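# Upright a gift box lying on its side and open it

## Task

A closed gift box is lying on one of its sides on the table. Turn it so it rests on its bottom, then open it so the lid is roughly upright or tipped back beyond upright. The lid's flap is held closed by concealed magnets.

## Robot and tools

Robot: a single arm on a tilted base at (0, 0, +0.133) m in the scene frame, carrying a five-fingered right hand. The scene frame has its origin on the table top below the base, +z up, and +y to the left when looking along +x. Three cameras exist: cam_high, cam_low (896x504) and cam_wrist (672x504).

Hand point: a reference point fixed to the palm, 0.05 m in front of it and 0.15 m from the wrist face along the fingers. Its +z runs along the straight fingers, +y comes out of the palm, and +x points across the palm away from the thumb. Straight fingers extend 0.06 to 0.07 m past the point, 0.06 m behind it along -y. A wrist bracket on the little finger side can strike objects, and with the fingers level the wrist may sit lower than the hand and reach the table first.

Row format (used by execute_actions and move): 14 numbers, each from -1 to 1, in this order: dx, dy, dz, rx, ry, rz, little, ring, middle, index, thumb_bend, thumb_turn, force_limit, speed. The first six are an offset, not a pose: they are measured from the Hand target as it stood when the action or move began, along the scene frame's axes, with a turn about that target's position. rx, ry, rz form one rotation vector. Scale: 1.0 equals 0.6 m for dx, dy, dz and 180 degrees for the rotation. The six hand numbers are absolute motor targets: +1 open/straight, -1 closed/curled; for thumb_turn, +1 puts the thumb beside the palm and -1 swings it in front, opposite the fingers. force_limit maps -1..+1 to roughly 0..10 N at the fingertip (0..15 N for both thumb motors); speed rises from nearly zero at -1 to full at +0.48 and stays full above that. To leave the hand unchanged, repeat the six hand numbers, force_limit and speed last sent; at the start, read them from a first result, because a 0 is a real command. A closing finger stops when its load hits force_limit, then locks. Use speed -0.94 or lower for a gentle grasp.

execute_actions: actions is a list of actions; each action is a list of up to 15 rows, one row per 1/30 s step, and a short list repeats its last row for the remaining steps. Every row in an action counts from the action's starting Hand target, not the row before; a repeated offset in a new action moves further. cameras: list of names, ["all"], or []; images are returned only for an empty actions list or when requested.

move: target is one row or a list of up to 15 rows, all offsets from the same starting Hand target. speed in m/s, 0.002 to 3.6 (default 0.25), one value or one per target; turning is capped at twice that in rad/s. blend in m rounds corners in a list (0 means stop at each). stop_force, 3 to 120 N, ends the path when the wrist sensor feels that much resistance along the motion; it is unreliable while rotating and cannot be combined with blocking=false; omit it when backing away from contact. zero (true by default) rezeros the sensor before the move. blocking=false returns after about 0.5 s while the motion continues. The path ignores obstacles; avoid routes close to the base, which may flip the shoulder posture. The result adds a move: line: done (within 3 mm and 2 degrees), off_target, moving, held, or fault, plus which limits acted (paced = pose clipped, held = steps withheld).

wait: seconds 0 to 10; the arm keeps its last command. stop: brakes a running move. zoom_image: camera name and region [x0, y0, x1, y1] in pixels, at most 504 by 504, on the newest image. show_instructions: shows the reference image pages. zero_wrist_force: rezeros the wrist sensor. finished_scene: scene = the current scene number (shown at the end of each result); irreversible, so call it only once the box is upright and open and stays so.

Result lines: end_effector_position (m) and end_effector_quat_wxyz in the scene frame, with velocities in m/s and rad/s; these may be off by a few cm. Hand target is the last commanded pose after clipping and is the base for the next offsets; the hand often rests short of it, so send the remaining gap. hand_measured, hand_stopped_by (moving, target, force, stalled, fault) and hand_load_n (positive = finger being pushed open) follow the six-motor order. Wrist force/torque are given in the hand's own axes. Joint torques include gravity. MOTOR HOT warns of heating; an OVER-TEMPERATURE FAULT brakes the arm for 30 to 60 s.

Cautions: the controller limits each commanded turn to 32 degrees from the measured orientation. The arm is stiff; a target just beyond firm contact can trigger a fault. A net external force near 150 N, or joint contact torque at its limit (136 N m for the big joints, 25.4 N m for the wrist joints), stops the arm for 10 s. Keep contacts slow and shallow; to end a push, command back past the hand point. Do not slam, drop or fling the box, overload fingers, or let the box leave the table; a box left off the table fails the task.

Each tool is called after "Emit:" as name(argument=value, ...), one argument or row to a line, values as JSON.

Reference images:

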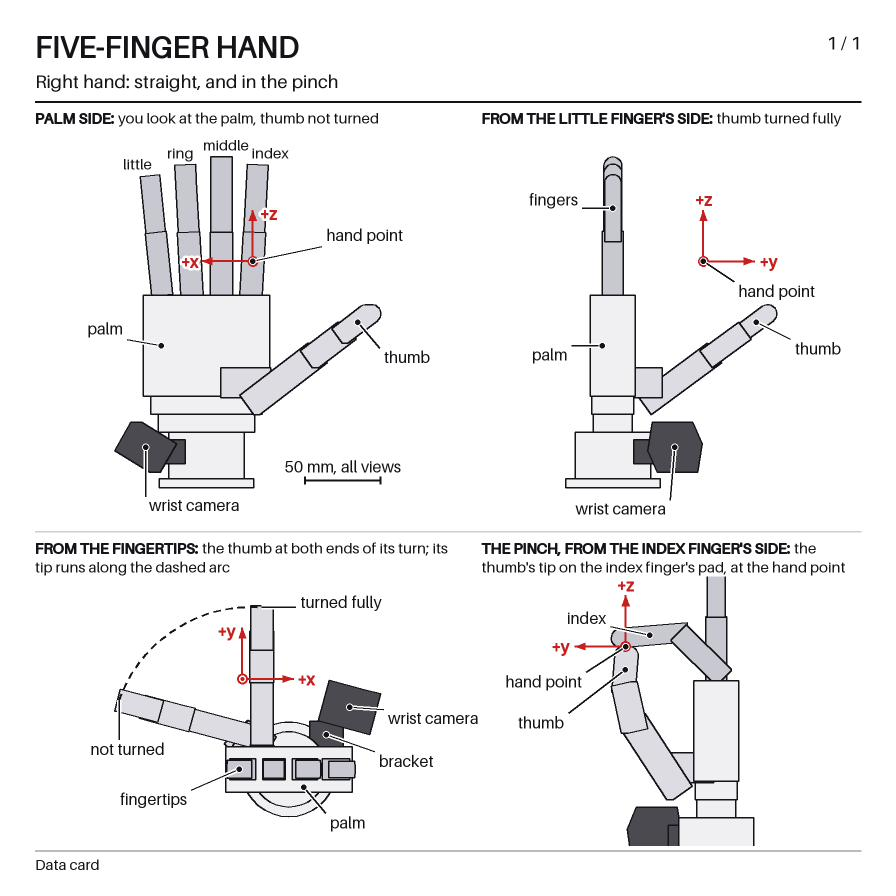

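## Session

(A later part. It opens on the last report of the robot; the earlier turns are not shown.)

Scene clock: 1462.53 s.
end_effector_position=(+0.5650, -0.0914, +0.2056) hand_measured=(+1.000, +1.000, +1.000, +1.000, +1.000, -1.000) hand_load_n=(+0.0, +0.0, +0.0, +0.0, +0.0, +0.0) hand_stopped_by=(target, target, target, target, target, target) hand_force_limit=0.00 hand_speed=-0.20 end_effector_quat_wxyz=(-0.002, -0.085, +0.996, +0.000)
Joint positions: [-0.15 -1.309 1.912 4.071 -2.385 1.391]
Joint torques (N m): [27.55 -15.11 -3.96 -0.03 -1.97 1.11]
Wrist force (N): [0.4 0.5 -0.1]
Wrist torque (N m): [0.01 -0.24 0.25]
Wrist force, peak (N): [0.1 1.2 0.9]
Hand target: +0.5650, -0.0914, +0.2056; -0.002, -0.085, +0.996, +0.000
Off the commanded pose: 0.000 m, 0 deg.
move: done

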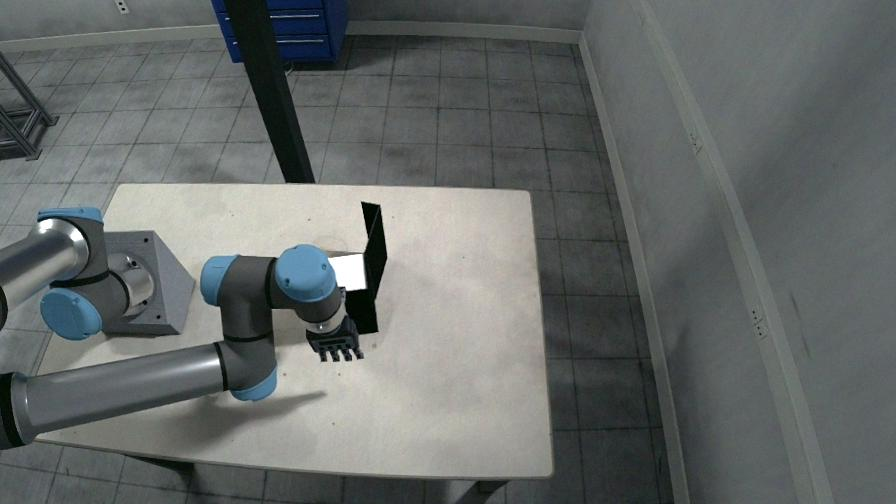

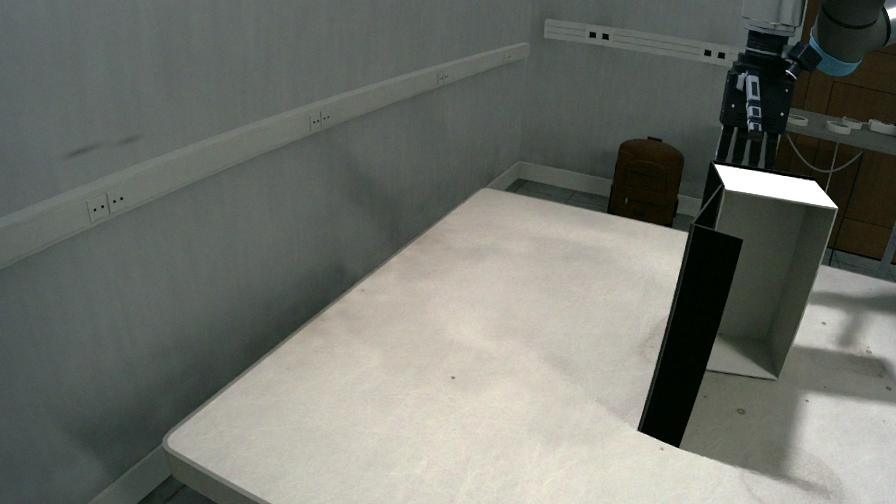

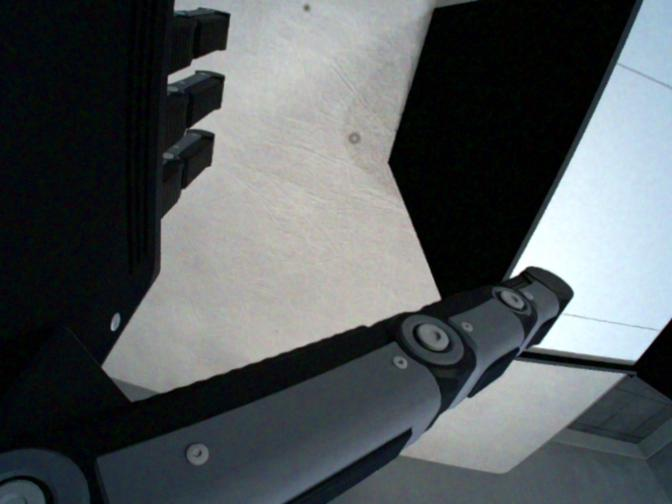

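Emit:
move(
  target=[
    [-0.0295,-0.0052,-0.012,0,0,0,1,1,1,1,1,-1,0,-0.2],
    [-0.0513,0.118,-0.016,0,0,0,1,1,1,1,1,-1,0,-0.2],
    [-0.0658,0.2,-0.016,0,0,0,1,1,1,1,1,-1,0,-0.2],
  ],
  speed=[0.15,0.15,0.025],
  blend=[0.01,0.003,0],
  stop_force=3,
  cameras=["cam_low","cam_high","cam_wrist"],
)

Scene clock: 1483.40 s.
end_effector_position=(+0.5255, +0.0286, +0.1960) hand_measured=(+1.000, +1.000, +1.000, +1.000, +1.000, -1.000) hand_load_n=(+0.0, +0.0, +0.0, +0.0, +0.0, +0.0) hand_stopped_by=(target, target, target, target, target, target) hand_force_limit=0.00 hand_speed=-0.20 end_effector_quat_wxyz=(-0.002, -0.085, +0.996, +0.000)
Joint positions: [-0.003 -1.197 2.02 4.007 -2.379 1.606]
Joint torques (N m): [17.66 -29.66 -13.5 -0.85 -1.23 -1.27]
Wrist force (N): [0.5 0.3 0.2]
Wrist torque (N m): [-0.06 -0.28 0.18]
Wrist force, peak (N): [1.5 -0.8 0.6]
Hand target: +0.5255, +0.0286, +0.1960; -0.002, -0.085, +0.996, +0.000
Off the commanded pose: 0.000 m, 0 deg.
move: done; blend cut to 0.0097 m at target 1

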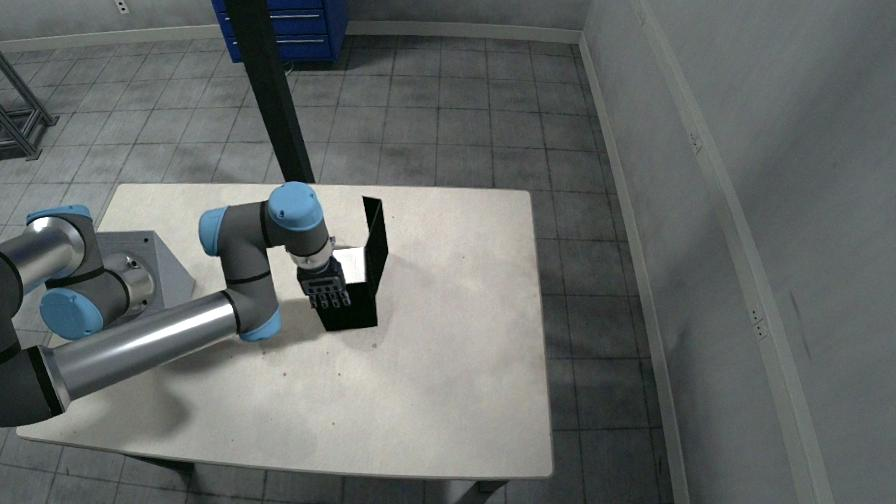

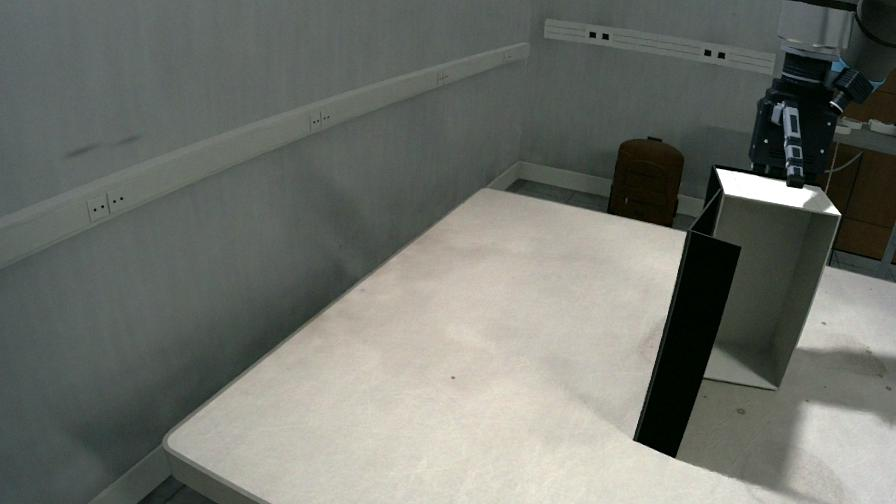

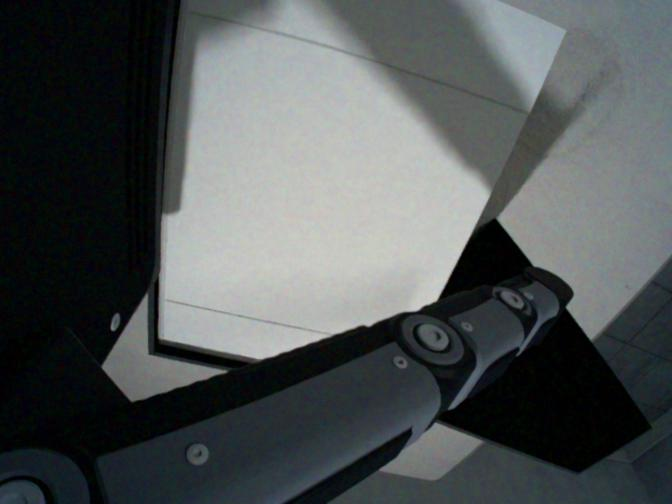

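Emit:
move(
  target=[0,0,-0.05,0,0,0,1,1,1,1,1,-1,0,-0.2],
  speed=0.015,
  stop_force=3,
  cameras=["cam_low","cam_wrist"],
)

Scene clock: 1491.17 s.
end_effector_position=(+0.5255, +0.0286, +0.1850) hand_measured=(+1.000, +1.000, +1.000, +1.000, +1.000, -1.000) hand_load_n=(+0.0, +0.0, +0.0, +0.0, +0.0, +0.0) hand_stopped_by=(target, target, target, target, target, target) hand_force_limit=0.00 hand_speed=-0.20 end_effector_quat_wxyz=(-0.002, -0.085, +0.996, +0.000)
Joint positions: [-0.018 -1.184 2.034 3.964 -2.381 1.584]
Joint torques (N m): [30.67 -28.73 -14.47 -3.02 1.59 -0.24]
Wrist force (N): [0.7 0.6 -4.1]
Wrist torque (N m): [0.21 -0.30 0.20]
Wrist force, peak (N): [7.3 -1.5 -32.5]
Hand target: +0.5255, +0.0286, +0.1850; -0.002, -0.085, +0.996, +0.000 (not the last commanded pose)
Off the commanded pose: 0.019 m, 0 deg.
move: contact
Images, in order (width x height): cam_low 896x504, cam_wrist 672x504.

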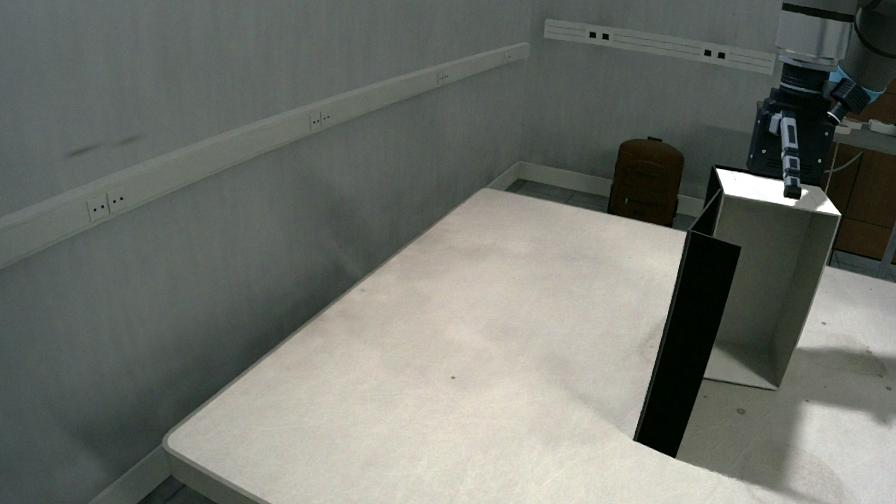

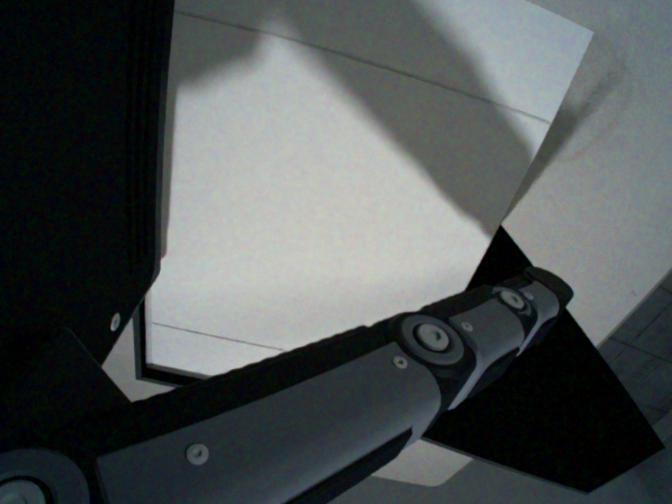

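Emit:
execute_actions(
  actions=[
    [[0,0,0,0,0,0,1,1,1,1,0.5,-1,-0.4,-0.8]],
    [[0,0,0,0,0,0,1,1,1,1,0.2,-1,-0.4,-0.85]],
    [[0,0,0,0,0,0,1,1,1,1,0.2,-1,-0.4,-0.85]],
  ],
  cameras=["cam_wrist","cam_low"],
)

Scene clock: 1498.13 s.
end_effector_position=(+0.5255, +0.0286, +0.1850) hand_measured=(+1.000, +1.000, +1.000, +1.000, +0.744, -1.000) hand_load_n=(+0.0, +0.0, +0.0, +0.0, +4.0, +0.0) hand_stopped_by=(target, target, target, target, force, target) hand_force_limit=-0.40 hand_speed=-0.85 end_effector_quat_wxyz=(-0.002, -0.085, +0.996, +0.000)
Joint positions: [-0.018 -1.184 2.034 3.964 -2.381 1.584]
Joint torques (N m): [27.18 -28.18 -13.69 -3.19 -1.66 -0.29]
Wrist force (N): [0.7 1.9 -5.2]
Wrist torque (N m): [0.00 -0.27 0.21]
Wrist force, peak (N): [0.5 2.3 -5.4]
Hand target: +0.5255, +0.0286, +0.1850; -0.002, -0.085, +0.996, +0.000
Off the commanded pose: 0.000 m, 0 deg.
Images, in order (width x height): cam_low 896x504, cam_wrist 672x504.

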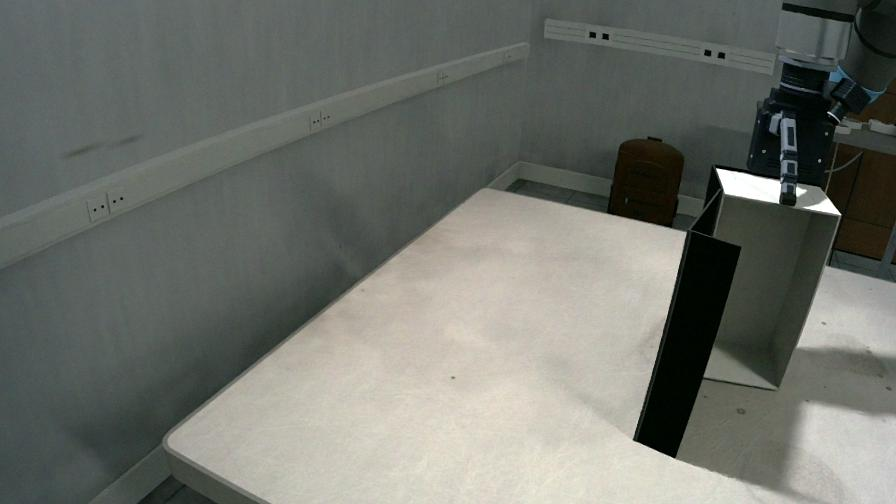

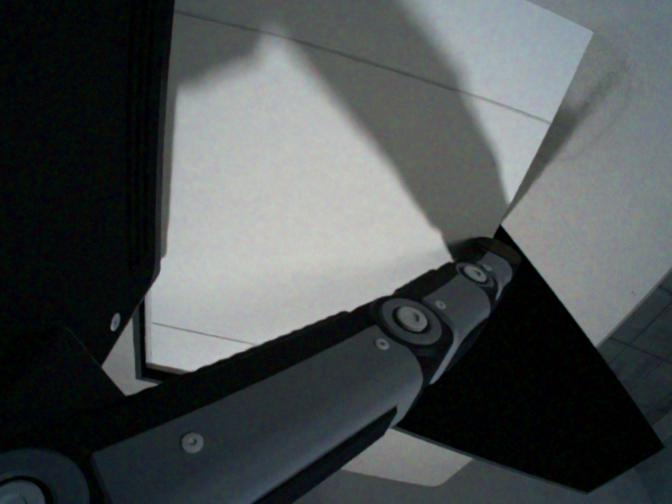

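Emit:
move(
  target=[
    [0.0077,-0.0433,0.0122,0.0456,0.0081,0,1,1,1,1,0.2,-1,-0.4,-0.85],
    [0.0155,-0.0878,0.0163,0.0912,0.0161,0,1,1,1,1,0.2,-1,-0.4,-0.85],
    [0.0233,-0.1318,0.014,0.1368,0.0242,0,1,1,1,1,0.2,-1,-0.4,-0.85],
  ],
  speed=0.07,
  blend=[0.005,0.005,0],
  cameras=["cam_low","cam_high","cam_wrist"],
)

Scene clock: 1513.60 s.
end_effector_position=(+0.5395, -0.0506, +0.1935) hand_measured=(+1.000, +1.000, +1.000, +1.000, +0.742, -1.000) hand_load_n=(+0.0, +0.0, +0.0, +0.0, +0.0, +0.0) hand_stopped_by=(target, target, target, target, force, target) hand_force_limit=-0.40 hand_speed=-0.85 end_effector_quat_wxyz=(-0.022, -0.083, +0.973, +0.216)
Joint positions: [-0.312 -1.357 1.97 4.079 -1.956 1.263]
Joint torques (N m): [32.05 -15.6 -4.74 -3.86 -0.95 1.63]
Wrist force (N): [0.8 0.5 -0.2]
Wrist torque (N m): [0.00 -0.28 0.15]
Wrist force, peak (N): [0.3 2.6 -5.6]
Hand target: +0.5395, -0.0505, +0.1934; -0.022, -0.083, +0.973, +0.215
Off the commanded pose: 0.000 m, 0 deg.
move: done

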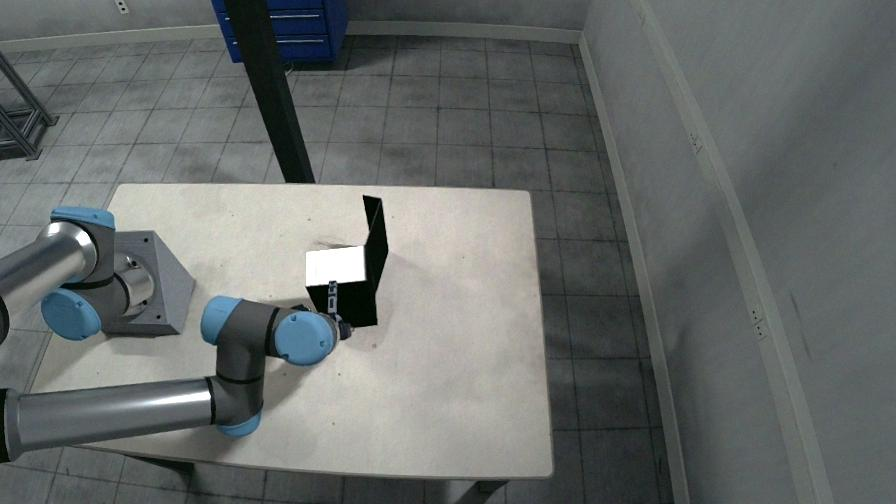

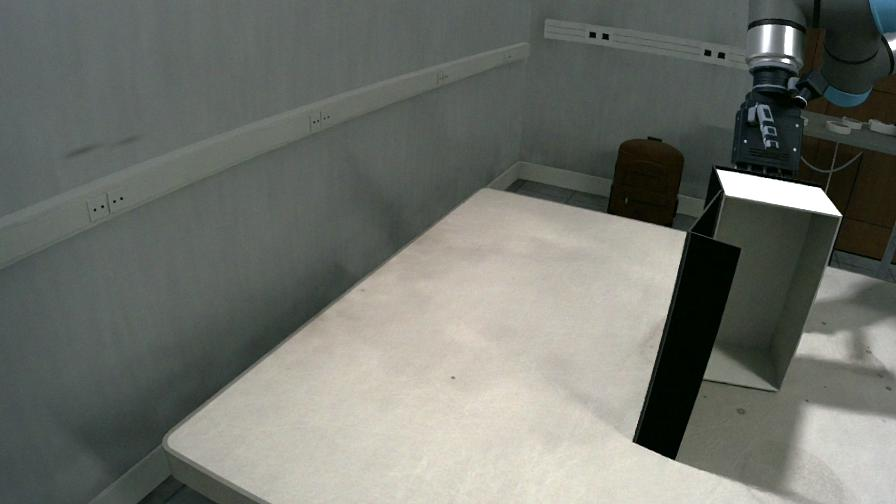

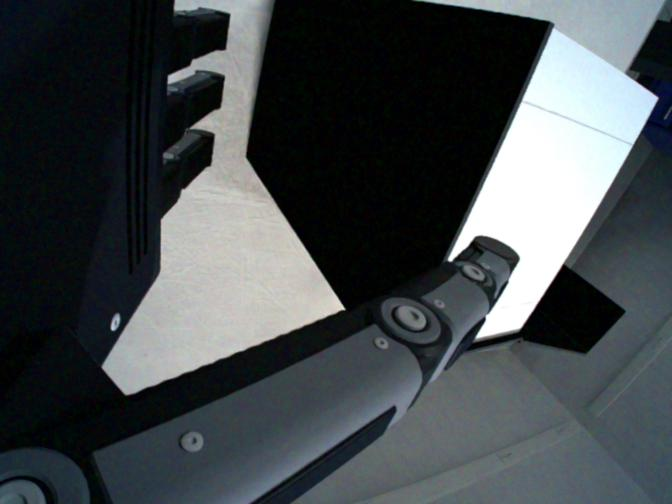

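Emit:
execute_actions(
  actions=[
    [[0,0,0,0,0,0,1,1,1,1,1,-1,-0.4,-0.2]],
  ],
)

Emit:
move(
  target=[
    [0,-0.08,0.06,0,0,0,1,1,1,1,1,-1,-0.4,-0.2],
    [-0.06,-0.13,0.22,0.0376,-0.21,0.2562,1,1,1,1,1,-1,-0.4,-0.2],
    [-0.12,-0.15,0.25,0.0752,-0.4203,0.5123,1,1,1,1,1,-1,-0.4,-0.2],
    [-0.158,-0.16,0.25,0.112,-0.627,0.764,1,1,1,1,1,-1,-0.4,-0.2],
  ],
  speed=[0.15,0.5,0.6,0.6],
  blend=[0.01,0.02,0.02,0],
  cameras=["cam_high","cam_low"],
)

Emit:
zoom_image(
  camera="cam_high",
  region=[290, 185, 410, 345],
)

Scene clock: 1613.63 s.
end_effector_position=(+0.5395, -0.0505, +0.1934) hand_measured=(+1.000, +1.000, +1.000, +1.000, +1.000, -1.000) hand_load_n=(+0.0, +0.0, +0.0, -0.5, +0.0, +0.0) hand_stopped_by=(target, target, target, target, target, target) hand_force_limit=-0.40 hand_speed=-0.20 end_effector_quat_wxyz=(-0.022, -0.083, +0.973, +0.215)
Joint positions: [-0.312 -1.357 1.97 4.079 -1.956 1.263]
Joint torques (N m): [32.11 -17.39 -2.82 -3.76 1.79 -0.02]
Wrist force (N): [0.8 0.1 -0.2]
Wrist torque (N m): [-0.06 -0.28 0.14]
Wrist force, peak (N): [1.0 0.9 -0.2]
Hand target: +0.5395, -0.0505, +0.1934; -0.022, -0.083, +0.973, +0.215
Off the commanded pose: 0.000 m, 0 deg.

Scene clock: 1617.43 s.
end_effector_position=(+0.4447, -0.1466, +0.3435) hand_measured=(+1.000, +1.000, +1.000, +1.000, +1.000, -1.000) hand_load_n=(+0.0, +0.0, +0.0, +0.0, +0.0, +0.0) hand_stopped_by=(target, target, target, target, target, target) hand_force_limit=-0.40 hand_speed=-0.20 end_effector_quat_wxyz=(-0.457, +0.886, +0.066, -0.042)
Joint positions: [-0.247 -1.6 1.745 4.682 -1.451 -1.775]
Joint torques (N m): [12.01 -11.7 -6.94 -3.11 2.85 -0.83]
Wrist force (N): [0.2 0.5 -0.1]
Wrist torque (N m): [0.10 -0.16 0.31]
Wrist force, peak (N): [0.4 1.3 1.2]
Hand target: +0.4447, -0.1465, +0.3434; -0.457, +0.886, +0.066, -0.042
Off the commanded pose: 0.000 m, 0 deg.
move: done
Images, in order (width x height): cam_high 896x504, cam_low 896x504.

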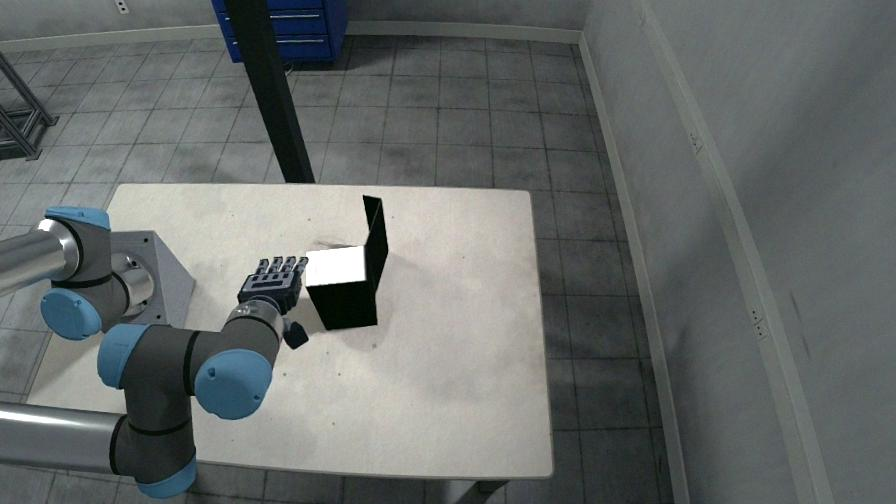

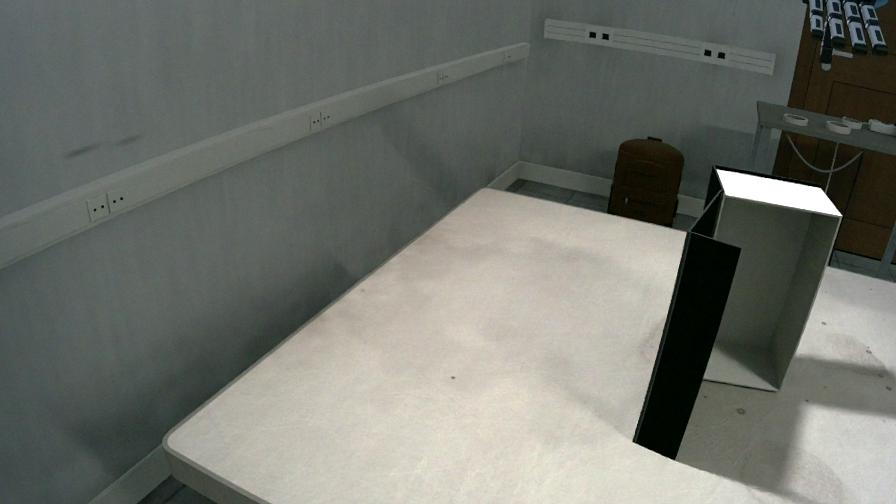

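Scaled by 3.150 from the camera's 896x504 image, which has a finer 1280x720 frame.

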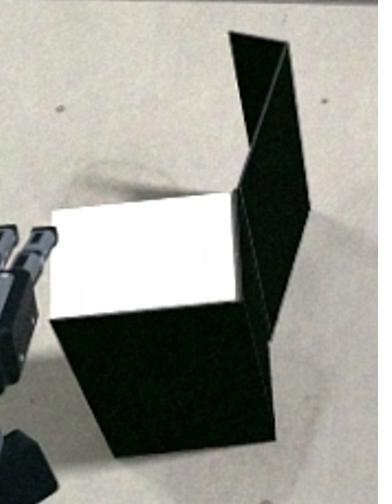

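Emit:
move(
  target=[
    [0.08,0.2,-0.06,0,0,0,1,1,1,1,1,-1,-0.4,-0.2],
    [0.127,0.2777,-0.175,0,0,0,1,1,1,1,1,-1,-0.4,-0.2],
  ],
  speed=[0.3,0.2],
  blend=[0.03,0],
  stop_force=5,
  cameras=["cam_wrist","cam_low"],
)

Scene clock: 1649.03 s.
end_effector_position=(+0.5209, +0.0201, +0.2384) hand_measured=(+1.000, +1.000, +1.000, +1.000, +1.000, -1.000) hand_load_n=(+0.0, +0.0, +0.0, +0.0, +0.0, +0.0) hand_stopped_by=(target, target, target, target, target, target) hand_force_limit=-0.40 hand_speed=-0.20 end_effector_quat_wxyz=(-0.457, +0.886, +0.066, -0.042)
Joint positions: [-0.163 -1.224 1.829 4.212 -1.442 -1.692]
Joint torques (N m): [34.65 -18.09 -7.92 -3.74 2.84 1.48]
Wrist force (N): [-0.2 0.3 -0.1]
Wrist torque (N m): [0.08 -0.09 0.33]
Wrist force, peak (N): [-0.9 1.0 -2.0]
Hand target: +0.5209, +0.0201, +0.2384; -0.457, +0.886, +0.066, -0.042
Off the commanded pose: 0.000 m, 0 deg.
move: done
Images, in order (width x height): cam_low 896x504, cam_wrist 672x504.

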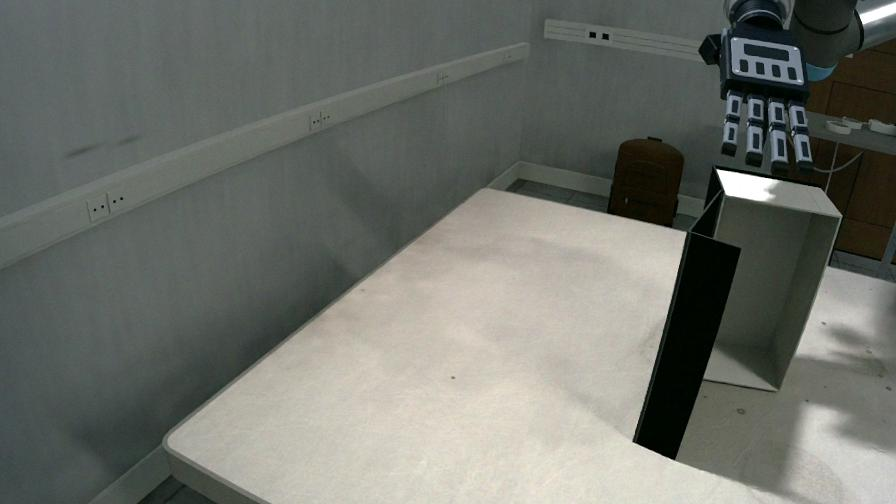

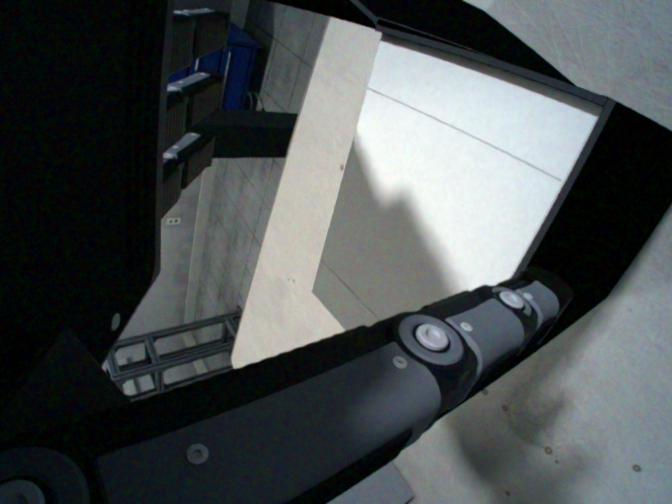

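Emit:
move(
  target=[0,0,-0.081,0,0,0,1,1,1,1,1,-1,-0.4,-0.2],
  speed=0.03,
  stop_force=3,
  cameras=["cam_wrist","cam_low"],
)

Scene clock: 1656.20 s.
end_effector_position=(+0.5209, +0.0201, +0.1945) hand_measured=(+1.000, +1.000, +1.000, +1.000, +1.000, -1.000) hand_load_n=(+0.0, +0.0, +0.0, +0.0, +0.0, +0.0) hand_stopped_by=(target, target, target, target, target, target) hand_force_limit=-0.40 hand_speed=-0.20 end_effector_quat_wxyz=(-0.457, +0.886, +0.066, -0.042)
Joint positions: [-0.22 -1.19 1.872 4.142 -1.448 -1.749]
Joint torques (N m): [28.76 -34.01 -13.76 -2.73 0.52 -0.77]
Wrist force (N): [0.1 -0.9 -1.3]
Wrist torque (N m): [0.27 -0.08 0.20]
Wrist force, peak (N): [-1.3 -10.4 -11.0]
Hand target: +0.5209, +0.0201, +0.1945; -0.457, +0.886, +0.066, -0.042 (not the last commanded pose)
Off the commanded pose: 0.005 m, 0 deg.
move: contact
Images, in order (width x height): cam_low 896x504, cam_wrist 672x504.

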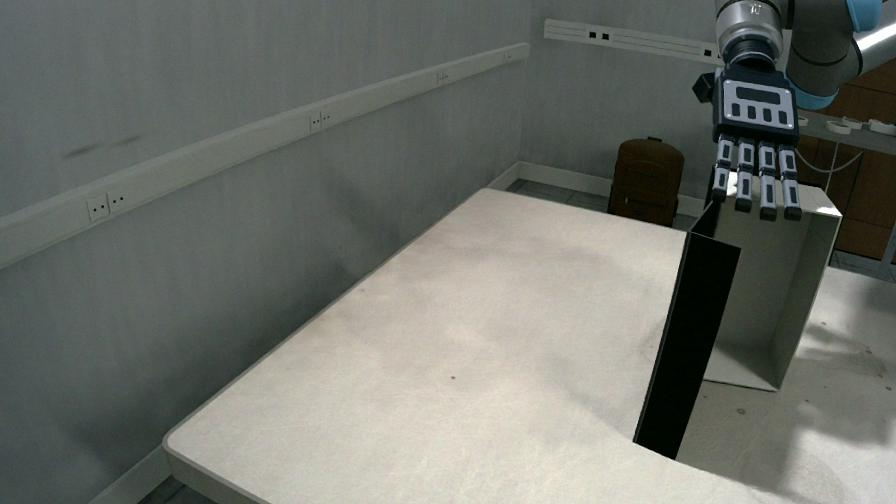

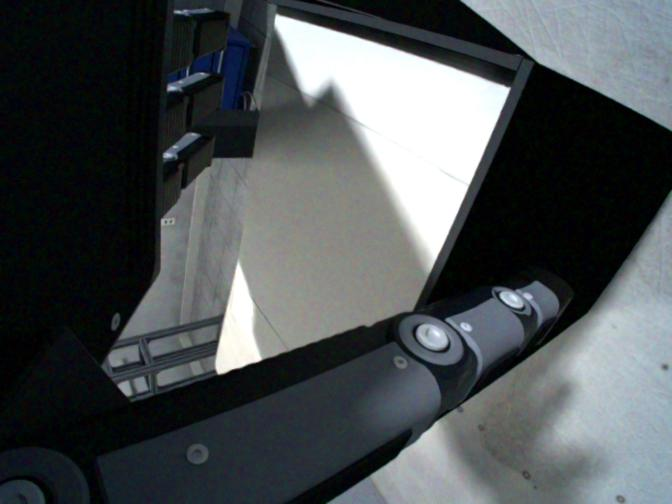

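Emit:
move(
  target=[
    [0,0,0.06,0,0,0,1,1,1,1,1,-1,-0.4,0],
    [0,0,0.0605,0,0,0,-1,-1,1,1,1,-1,-0.4,0],
  ],
  speed=[0.1,0.05],
)

Emit:
move(
  target=[-0.008,-0.001,-0.069,0,0,0,-1,-1,1,1,1,-1,-0.4,0],
  speed=0.03,
  stop_force=3,
  cameras=["cam_wrist","cam_low"],
)

Scene clock: 1666.73 s.
end_effector_position=(+0.5209, +0.0201, +0.2308) hand_measured=(-1.000, -1.000, +1.000, +1.000, +1.000, -1.000) hand_load_n=(+0.0, +0.0, +0.0, +0.0, +0.0, +0.0) hand_stopped_by=(target, target, target, target, target, target) hand_force_limit=-0.40 hand_speed=0.00 end_effector_quat_wxyz=(-0.457, +0.886, +0.066, -0.042)
Joint positions: [-0.173 -1.219 1.837 4.2 -1.443 -1.702]
Joint torques (N m): [20.89 -18.41 -6.12 -2.82 -0.67 -1.34]
Wrist force (N): [-0.1 0.4 0.6]
Wrist torque (N m): [0.06 -0.13 0.31]
Wrist force, peak (N): [-0.1 -1.4 -1.3]
Hand target: +0.5209, +0.0201, +0.2308; -0.457, +0.886, +0.066, -0.042
Off the commanded pose: 0.000 m, 0 deg.
move: done

Scene clock: 1669.17 s.
end_effector_position=(+0.5161, +0.0195, +0.1894) hand_measured=(-1.000, -1.000, +1.000, +1.000, +1.000, -1.000) hand_load_n=(+0.0, +0.0, +0.0, +0.0, +0.0, +0.0) hand_stopped_by=(target, target, target, target, target, target) hand_force_limit=-0.40 hand_speed=0.00 end_effector_quat_wxyz=(-0.457, +0.886, +0.066, -0.042)
Joint positions: [-0.228 -1.195 1.891 4.13 -1.449 -1.757]
Joint torques (N m): [35.62 -35.24 -14.85 1.01 2.5 1.41]
Wrist force (N): [0.2 0.5 0.4]
Wrist torque (N m): [0.07 -0.17 0.38]
Wrist force, peak (N): [0.2 1.0 0.7]
Hand target: +0.5161, +0.0195, +0.1894; -0.457, +0.886, +0.066, -0.042
Off the commanded pose: 0.000 m, 0 deg.
move: done
Images, in order (width x height): cam_low 896x504, cam_wrist 672x504.

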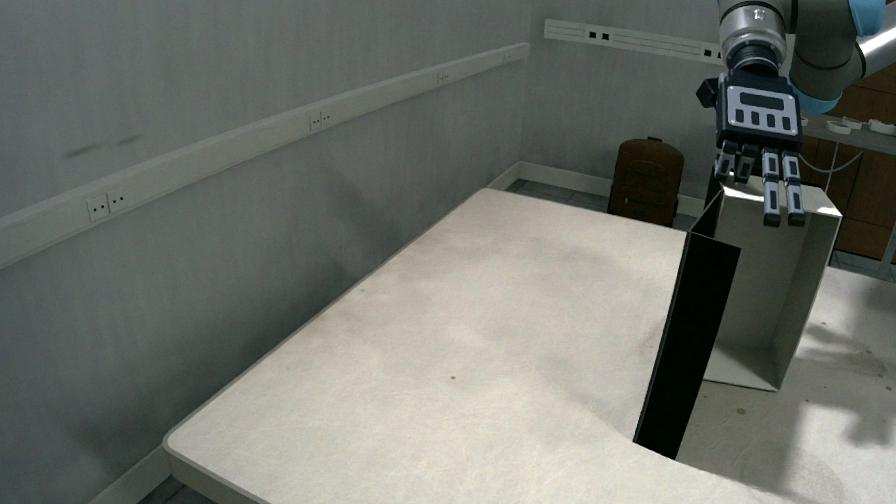

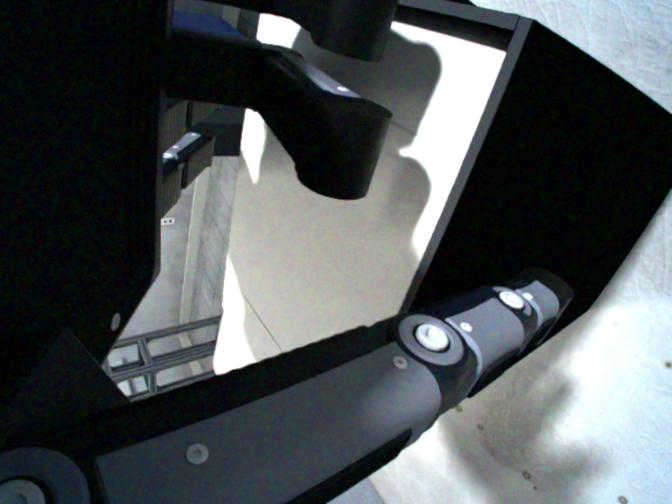

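Emit:
execute_actions(
  actions=[
    [[0,0,0,0,0,0,-1,-1,0.62,0.62,1,-1,-0.3,-0.6]],
    [[0,0,0,0,0,0,-1,-1,0.62,0.62,1,-1,-0.3,-0.6]],
    [[0,0,0,0,0,0,-1,-1,0.3,0.3,1,-1,-0.3,-0.85]],
    [[0,0,0,0,0,0,-1,-1,0.3,0.3,1,-1,-0.3,-0.85]],
    [[0,0,0,0,0,0,-1,-1,0.3,0.3,1,-1,-0.3,-0.85]],
    [[0,0,0,0,0,0,-1,-1,0.05,0.05,1,-1,0.4,-0.88]],
    [[0,0,0,0,0,0,-1,-1,0.05,0.05,1,-1,0.4,-0.88]],
  ],
  cameras=["cam_wrist","cam_low"],
)

Scene clock: 1686.23 s.
end_effector_position=(+0.5161, +0.0195, +0.1894) hand_measured=(-1.000, -1.000, +0.450, +0.448, +1.000, -1.000) hand_load_n=(+0.0, +0.0, +7.0, +7.0, +3.0, +0.0) hand_stopped_by=(target, target, force, force, target, target) hand_force_limit=0.40 hand_speed=-0.88 end_effector_quat_wxyz=(-0.457, +0.886, +0.066, -0.042)
Joint positions: [-0.228 -1.195 1.891 4.13 -1.449 -1.757]
Joint torques (N m): [21.01 -28.72 -6.47 -2.14 -2.67 0]
Wrist force (N): [-0.5 -5.3 -1.8]
Wrist torque (N m): [0.67 -0.16 0.28]
Wrist force, peak (N): [-0.8 -5.8 -1.5]
Hand target: +0.5161, +0.0195, +0.1894; -0.457, +0.886, +0.066, -0.042
Off the commanded pose: 0.000 m, 0 deg.
Images, in order (width x height): cam_low 896x504, cam_wrist 672x504.

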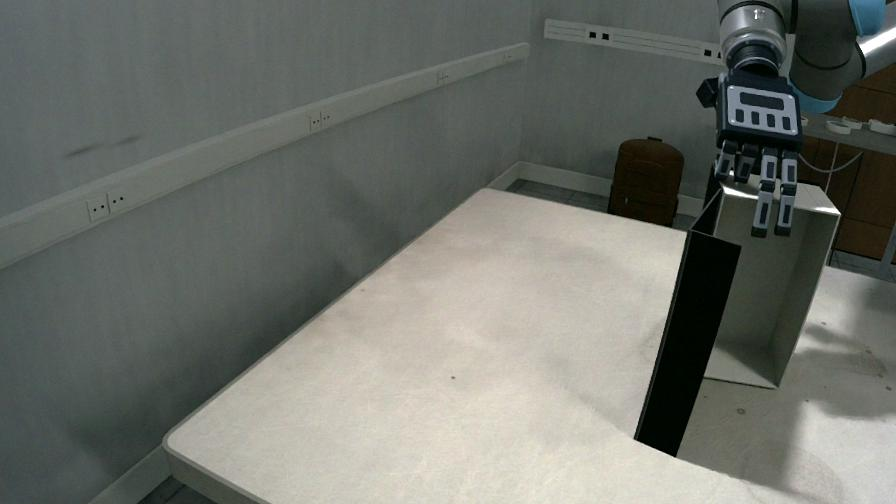

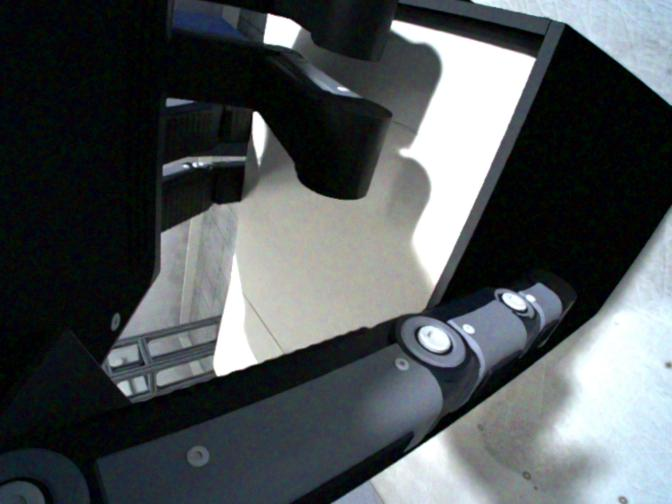

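Emit:
move(
  target=[
    [0,0,0.05,0,0,0,-1,-1,0.05,0.05,1,-1,0.4,-0.88],
    [-0.05,-0.01,0.12,0,0,0.12,-1,-1,0.05,0.05,1,-1,0.4,-0.88],
    [-0.12,-0.02,0.12,0,0,0.29,-1,-1,0.05,0.05,1,-1,0.4,-0.88],
    [-0.17,-0.03,0.1,0,0,0.4556,-1,-1,0.05,0.05,1,-1,0.4,-0.88],
  ],
  speed=[0.04,0.2,0.3,0.3],
  blend=[0.003,0.02,0.02,0],
  cameras=["cam_low","cam_high"],
)

Scene clock: 1725.93 s.
end_effector_position=(+0.4140, +0.0016, +0.2494) hand_measured=(-1.000, -1.000, +0.450, +0.448, +1.000, -1.000) hand_load_n=(+0.0, +0.0, +5.5, +6.5, +3.5, +1.0) hand_stopped_by=(target, target, force, force, target, target) hand_force_limit=0.40 hand_speed=-0.88 end_effector_quat_wxyz=(-0.317, +0.625, +0.632, -0.331)
Joint positions: [0.058 -0.961 1.54 5.264 -1.844 -2.328]
Joint torques (N m): [26.1 -36.16 -16.36 -1.48 2.07 0.88]
Wrist force (N): [0.3 2.3 1.8]
Wrist torque (N m): [0.01 -0.25 0.38]
Wrist force, peak (N): [-0.5 -5.7 -2.2]
Hand target: +0.4141, +0.0015, +0.2494; -0.317, +0.625, +0.632, -0.331
Off the commanded pose: 0.000 m, 0 deg.
move: done
Images, in order (width x height): cam_high 896x504, cam_low 896x504.

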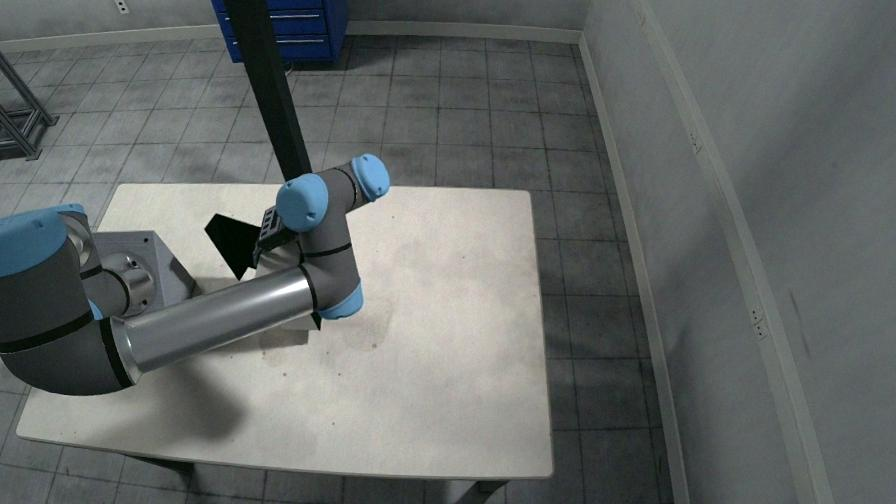

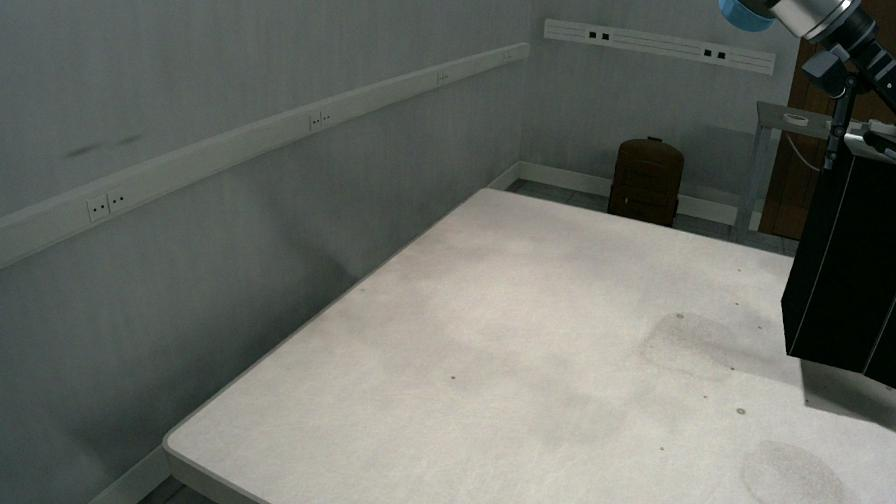

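Emit:
move(
  target=[
    [0.07,0.0,-0.07,0,0,0,-1,-1,0.05,0.05,1,-1,0.4,-0.88],
    [0.07,0.0,-0.125,0,0,0,-1,-1,0.05,0.05,1,-1,0.4,-0.88],
  ],
  speed=[0.15,0.018],
  blend=[0.005,0],
  stop_force=3,
  cameras=["cam_low"],
)

Scene clock: 1737.93 s.
end_effector_position=(+0.4561, +0.0015, +0.1896) hand_measured=(-1.000, -1.000, +0.450, +0.448, +1.000, -1.000) hand_load_n=(+0.0, +0.0, +6.5, +6.5, +3.0, +0.0) hand_stopped_by=(target, target, force, force, target, target) hand_force_limit=0.40 hand_speed=-0.88 end_effector_quat_wxyz=(-0.317, +0.625, +0.632, -0.331)
Joint positions: [-0.022 -0.86 1.482 5.21 -1.916 -2.365]
Joint torques (N m): [42.22 -39.46 -15.66 2.01 2.01 1.51]
Wrist force (N): [0.5 -0.6 0.1]
Wrist torque (N m): [0.28 -0.25 0.38]
Wrist force, peak (N): [0.5 -19.9 -17.9]
Hand target: +0.4561, +0.0015, +0.1896; -0.317, +0.625, +0.632, -0.331 (not the last commanded pose)
Off the commanded pose: 0.015 m, 0 deg.
move: contact; path passed 1 of 2 targets
Images, in order (width x height): cam_low 896x504.

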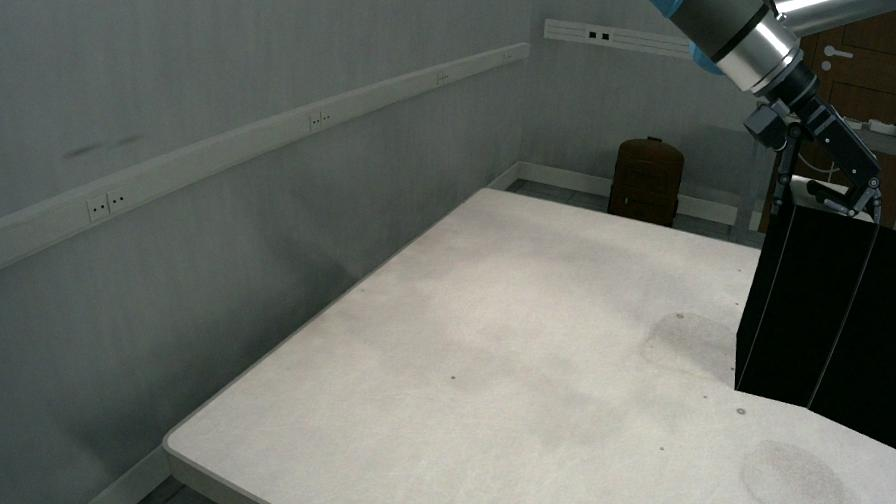

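Emit:
execute_actions(
  actions=[
    [[0,0,0,0,0,0,-1,-1,0.65,0.65,1,-1,0.4,-0.8]],
    [[0,0,0,0,0,0,-1,-1,0.65,0.65,1,-1,0.4,-0.8]],
    [[0,0,0,0,0,0,-1,-1,1,1,1,-1,0.4,0]],
  ],
)

Emit:
move(
  target=[
    [0,0,0.08,0,0,0,-1,-1,1,1,1,-1,0.4,0],
    [0,0.02,0.25,0,0,-0.1,-1,-1,1,1,1,-1,0.4,0],
    [0.0,0.08,0.28,0,0,-0.4,-1,-1,1,1,1,-1,0.4,0],
    [0.0,0.16,0.28,0,0,-0.7,-1,-1,1,1,1,-1,0.4,0],
    [0.0,0.18,0.25,0,0,-0.985,-1,-1,1,1,1,-1,0.4,0],
  ],
  speed=[0.06,0.3,0.5,0.5,0.5],
  blend=[0.005,0.02,0.02,0.02,0],
  cameras=["cam_low","cam_high","cam_wrist"],
)

Scene clock: 1748.57 s.
end_effector_position=(+0.4561, +0.0015, +0.1896) hand_measured=(-1.000, -1.000, +1.000, +1.000, +1.000, -1.000) hand_load_n=(+0.0, +0.0, +0.0, +0.0, +0.0, +0.0) hand_stopped_by=(target, target, target, target, target, target) hand_force_limit=0.40 hand_speed=0.00 end_effector_quat_wxyz=(-0.317, +0.625, +0.632, -0.331)
Joint positions: [-0.022 -0.86 1.482 5.21 -1.916 -2.364]
Joint torques (N m): [42.3 -37.72 -12.36 1.18 2 0.95]
Wrist force (N): [0.4 0.6 0.2]
Wrist torque (N m): [0.08 -0.23 0.43]
Wrist force, peak (N): [0.5 1.8 1.4]
Hand target: +0.4561, +0.0015, +0.1896; -0.317, +0.625, +0.632, -0.331
Off the commanded pose: 0.000 m, 0 deg.

Scene clock: 1753.20 s.
end_effector_position=(+0.4561, +0.1096, +0.3396) hand_measured=(-1.000, -1.000, +1.000, +1.000, +1.000, -1.000) hand_load_n=(+0.0, +0.0, +0.0, +0.0, +0.0, +0.0) hand_stopped_by=(target, target, target, target, target, target) hand_force_limit=0.40 hand_speed=0.00 end_effector_quat_wxyz=(-0.339, +0.646, -0.610, +0.309)
Joint positions: [0.424 -1.037 2.25 2.622 -2.439 -0.342]
Joint torques (N m): [15.26 -9.61 -6.48 -0.59 -1.67 0.59]
Wrist force (N): [0.4 0.5 0.6]
Wrist torque (N m): [0.05 -0.25 0.41]
Wrist force, peak (N): [0.5 1.6 1.3]
Hand target: +0.4561, +0.1095, +0.3396; -0.339, +0.646, -0.610, +0.309
Off the commanded pose: 0.000 m, 0 deg.
move: done

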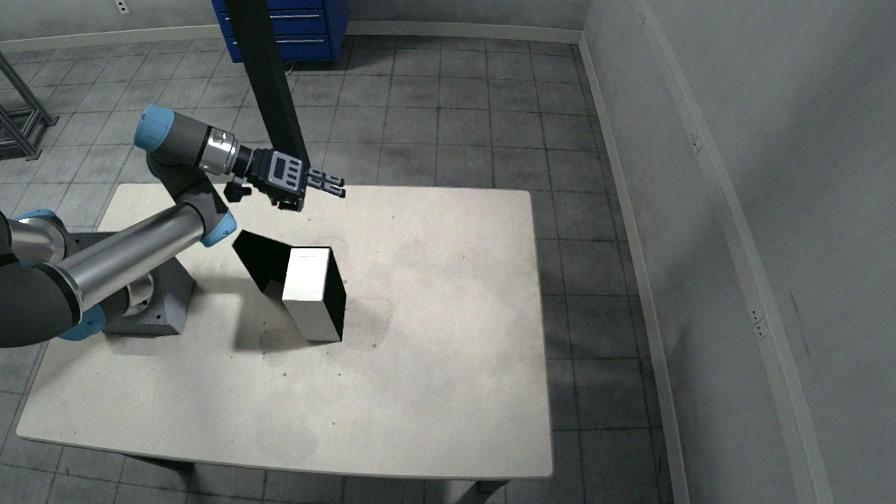

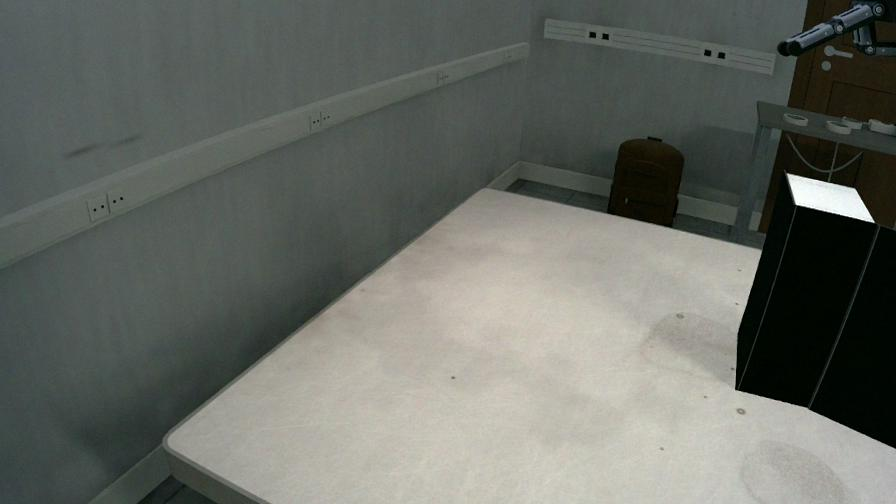

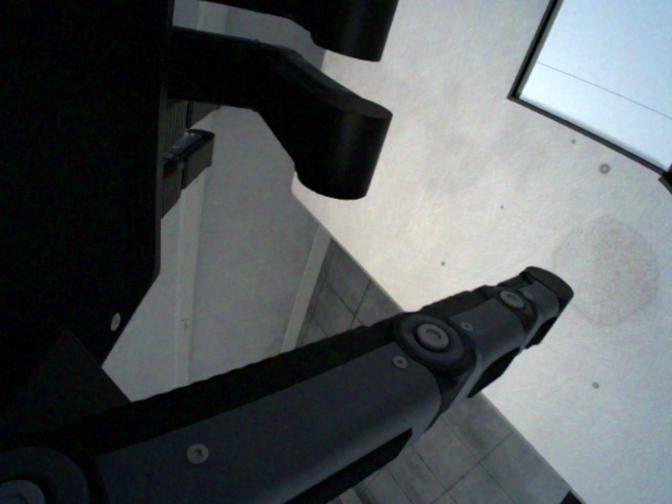

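Emit:
zoom_image(
  camera="cam_high",
  region=[225, 220, 365, 350],
)

Scaled by 3.600 from the camera's 896x504 image, which has a finer 1280x720 frame.

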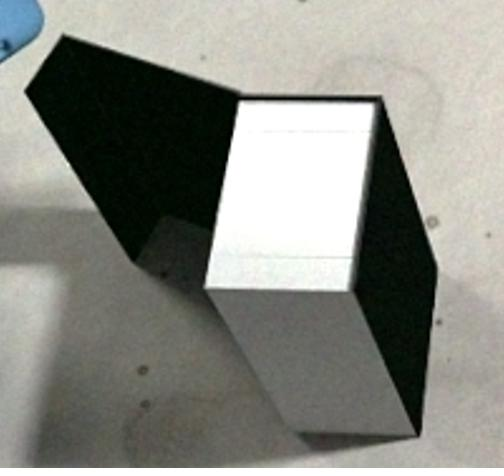

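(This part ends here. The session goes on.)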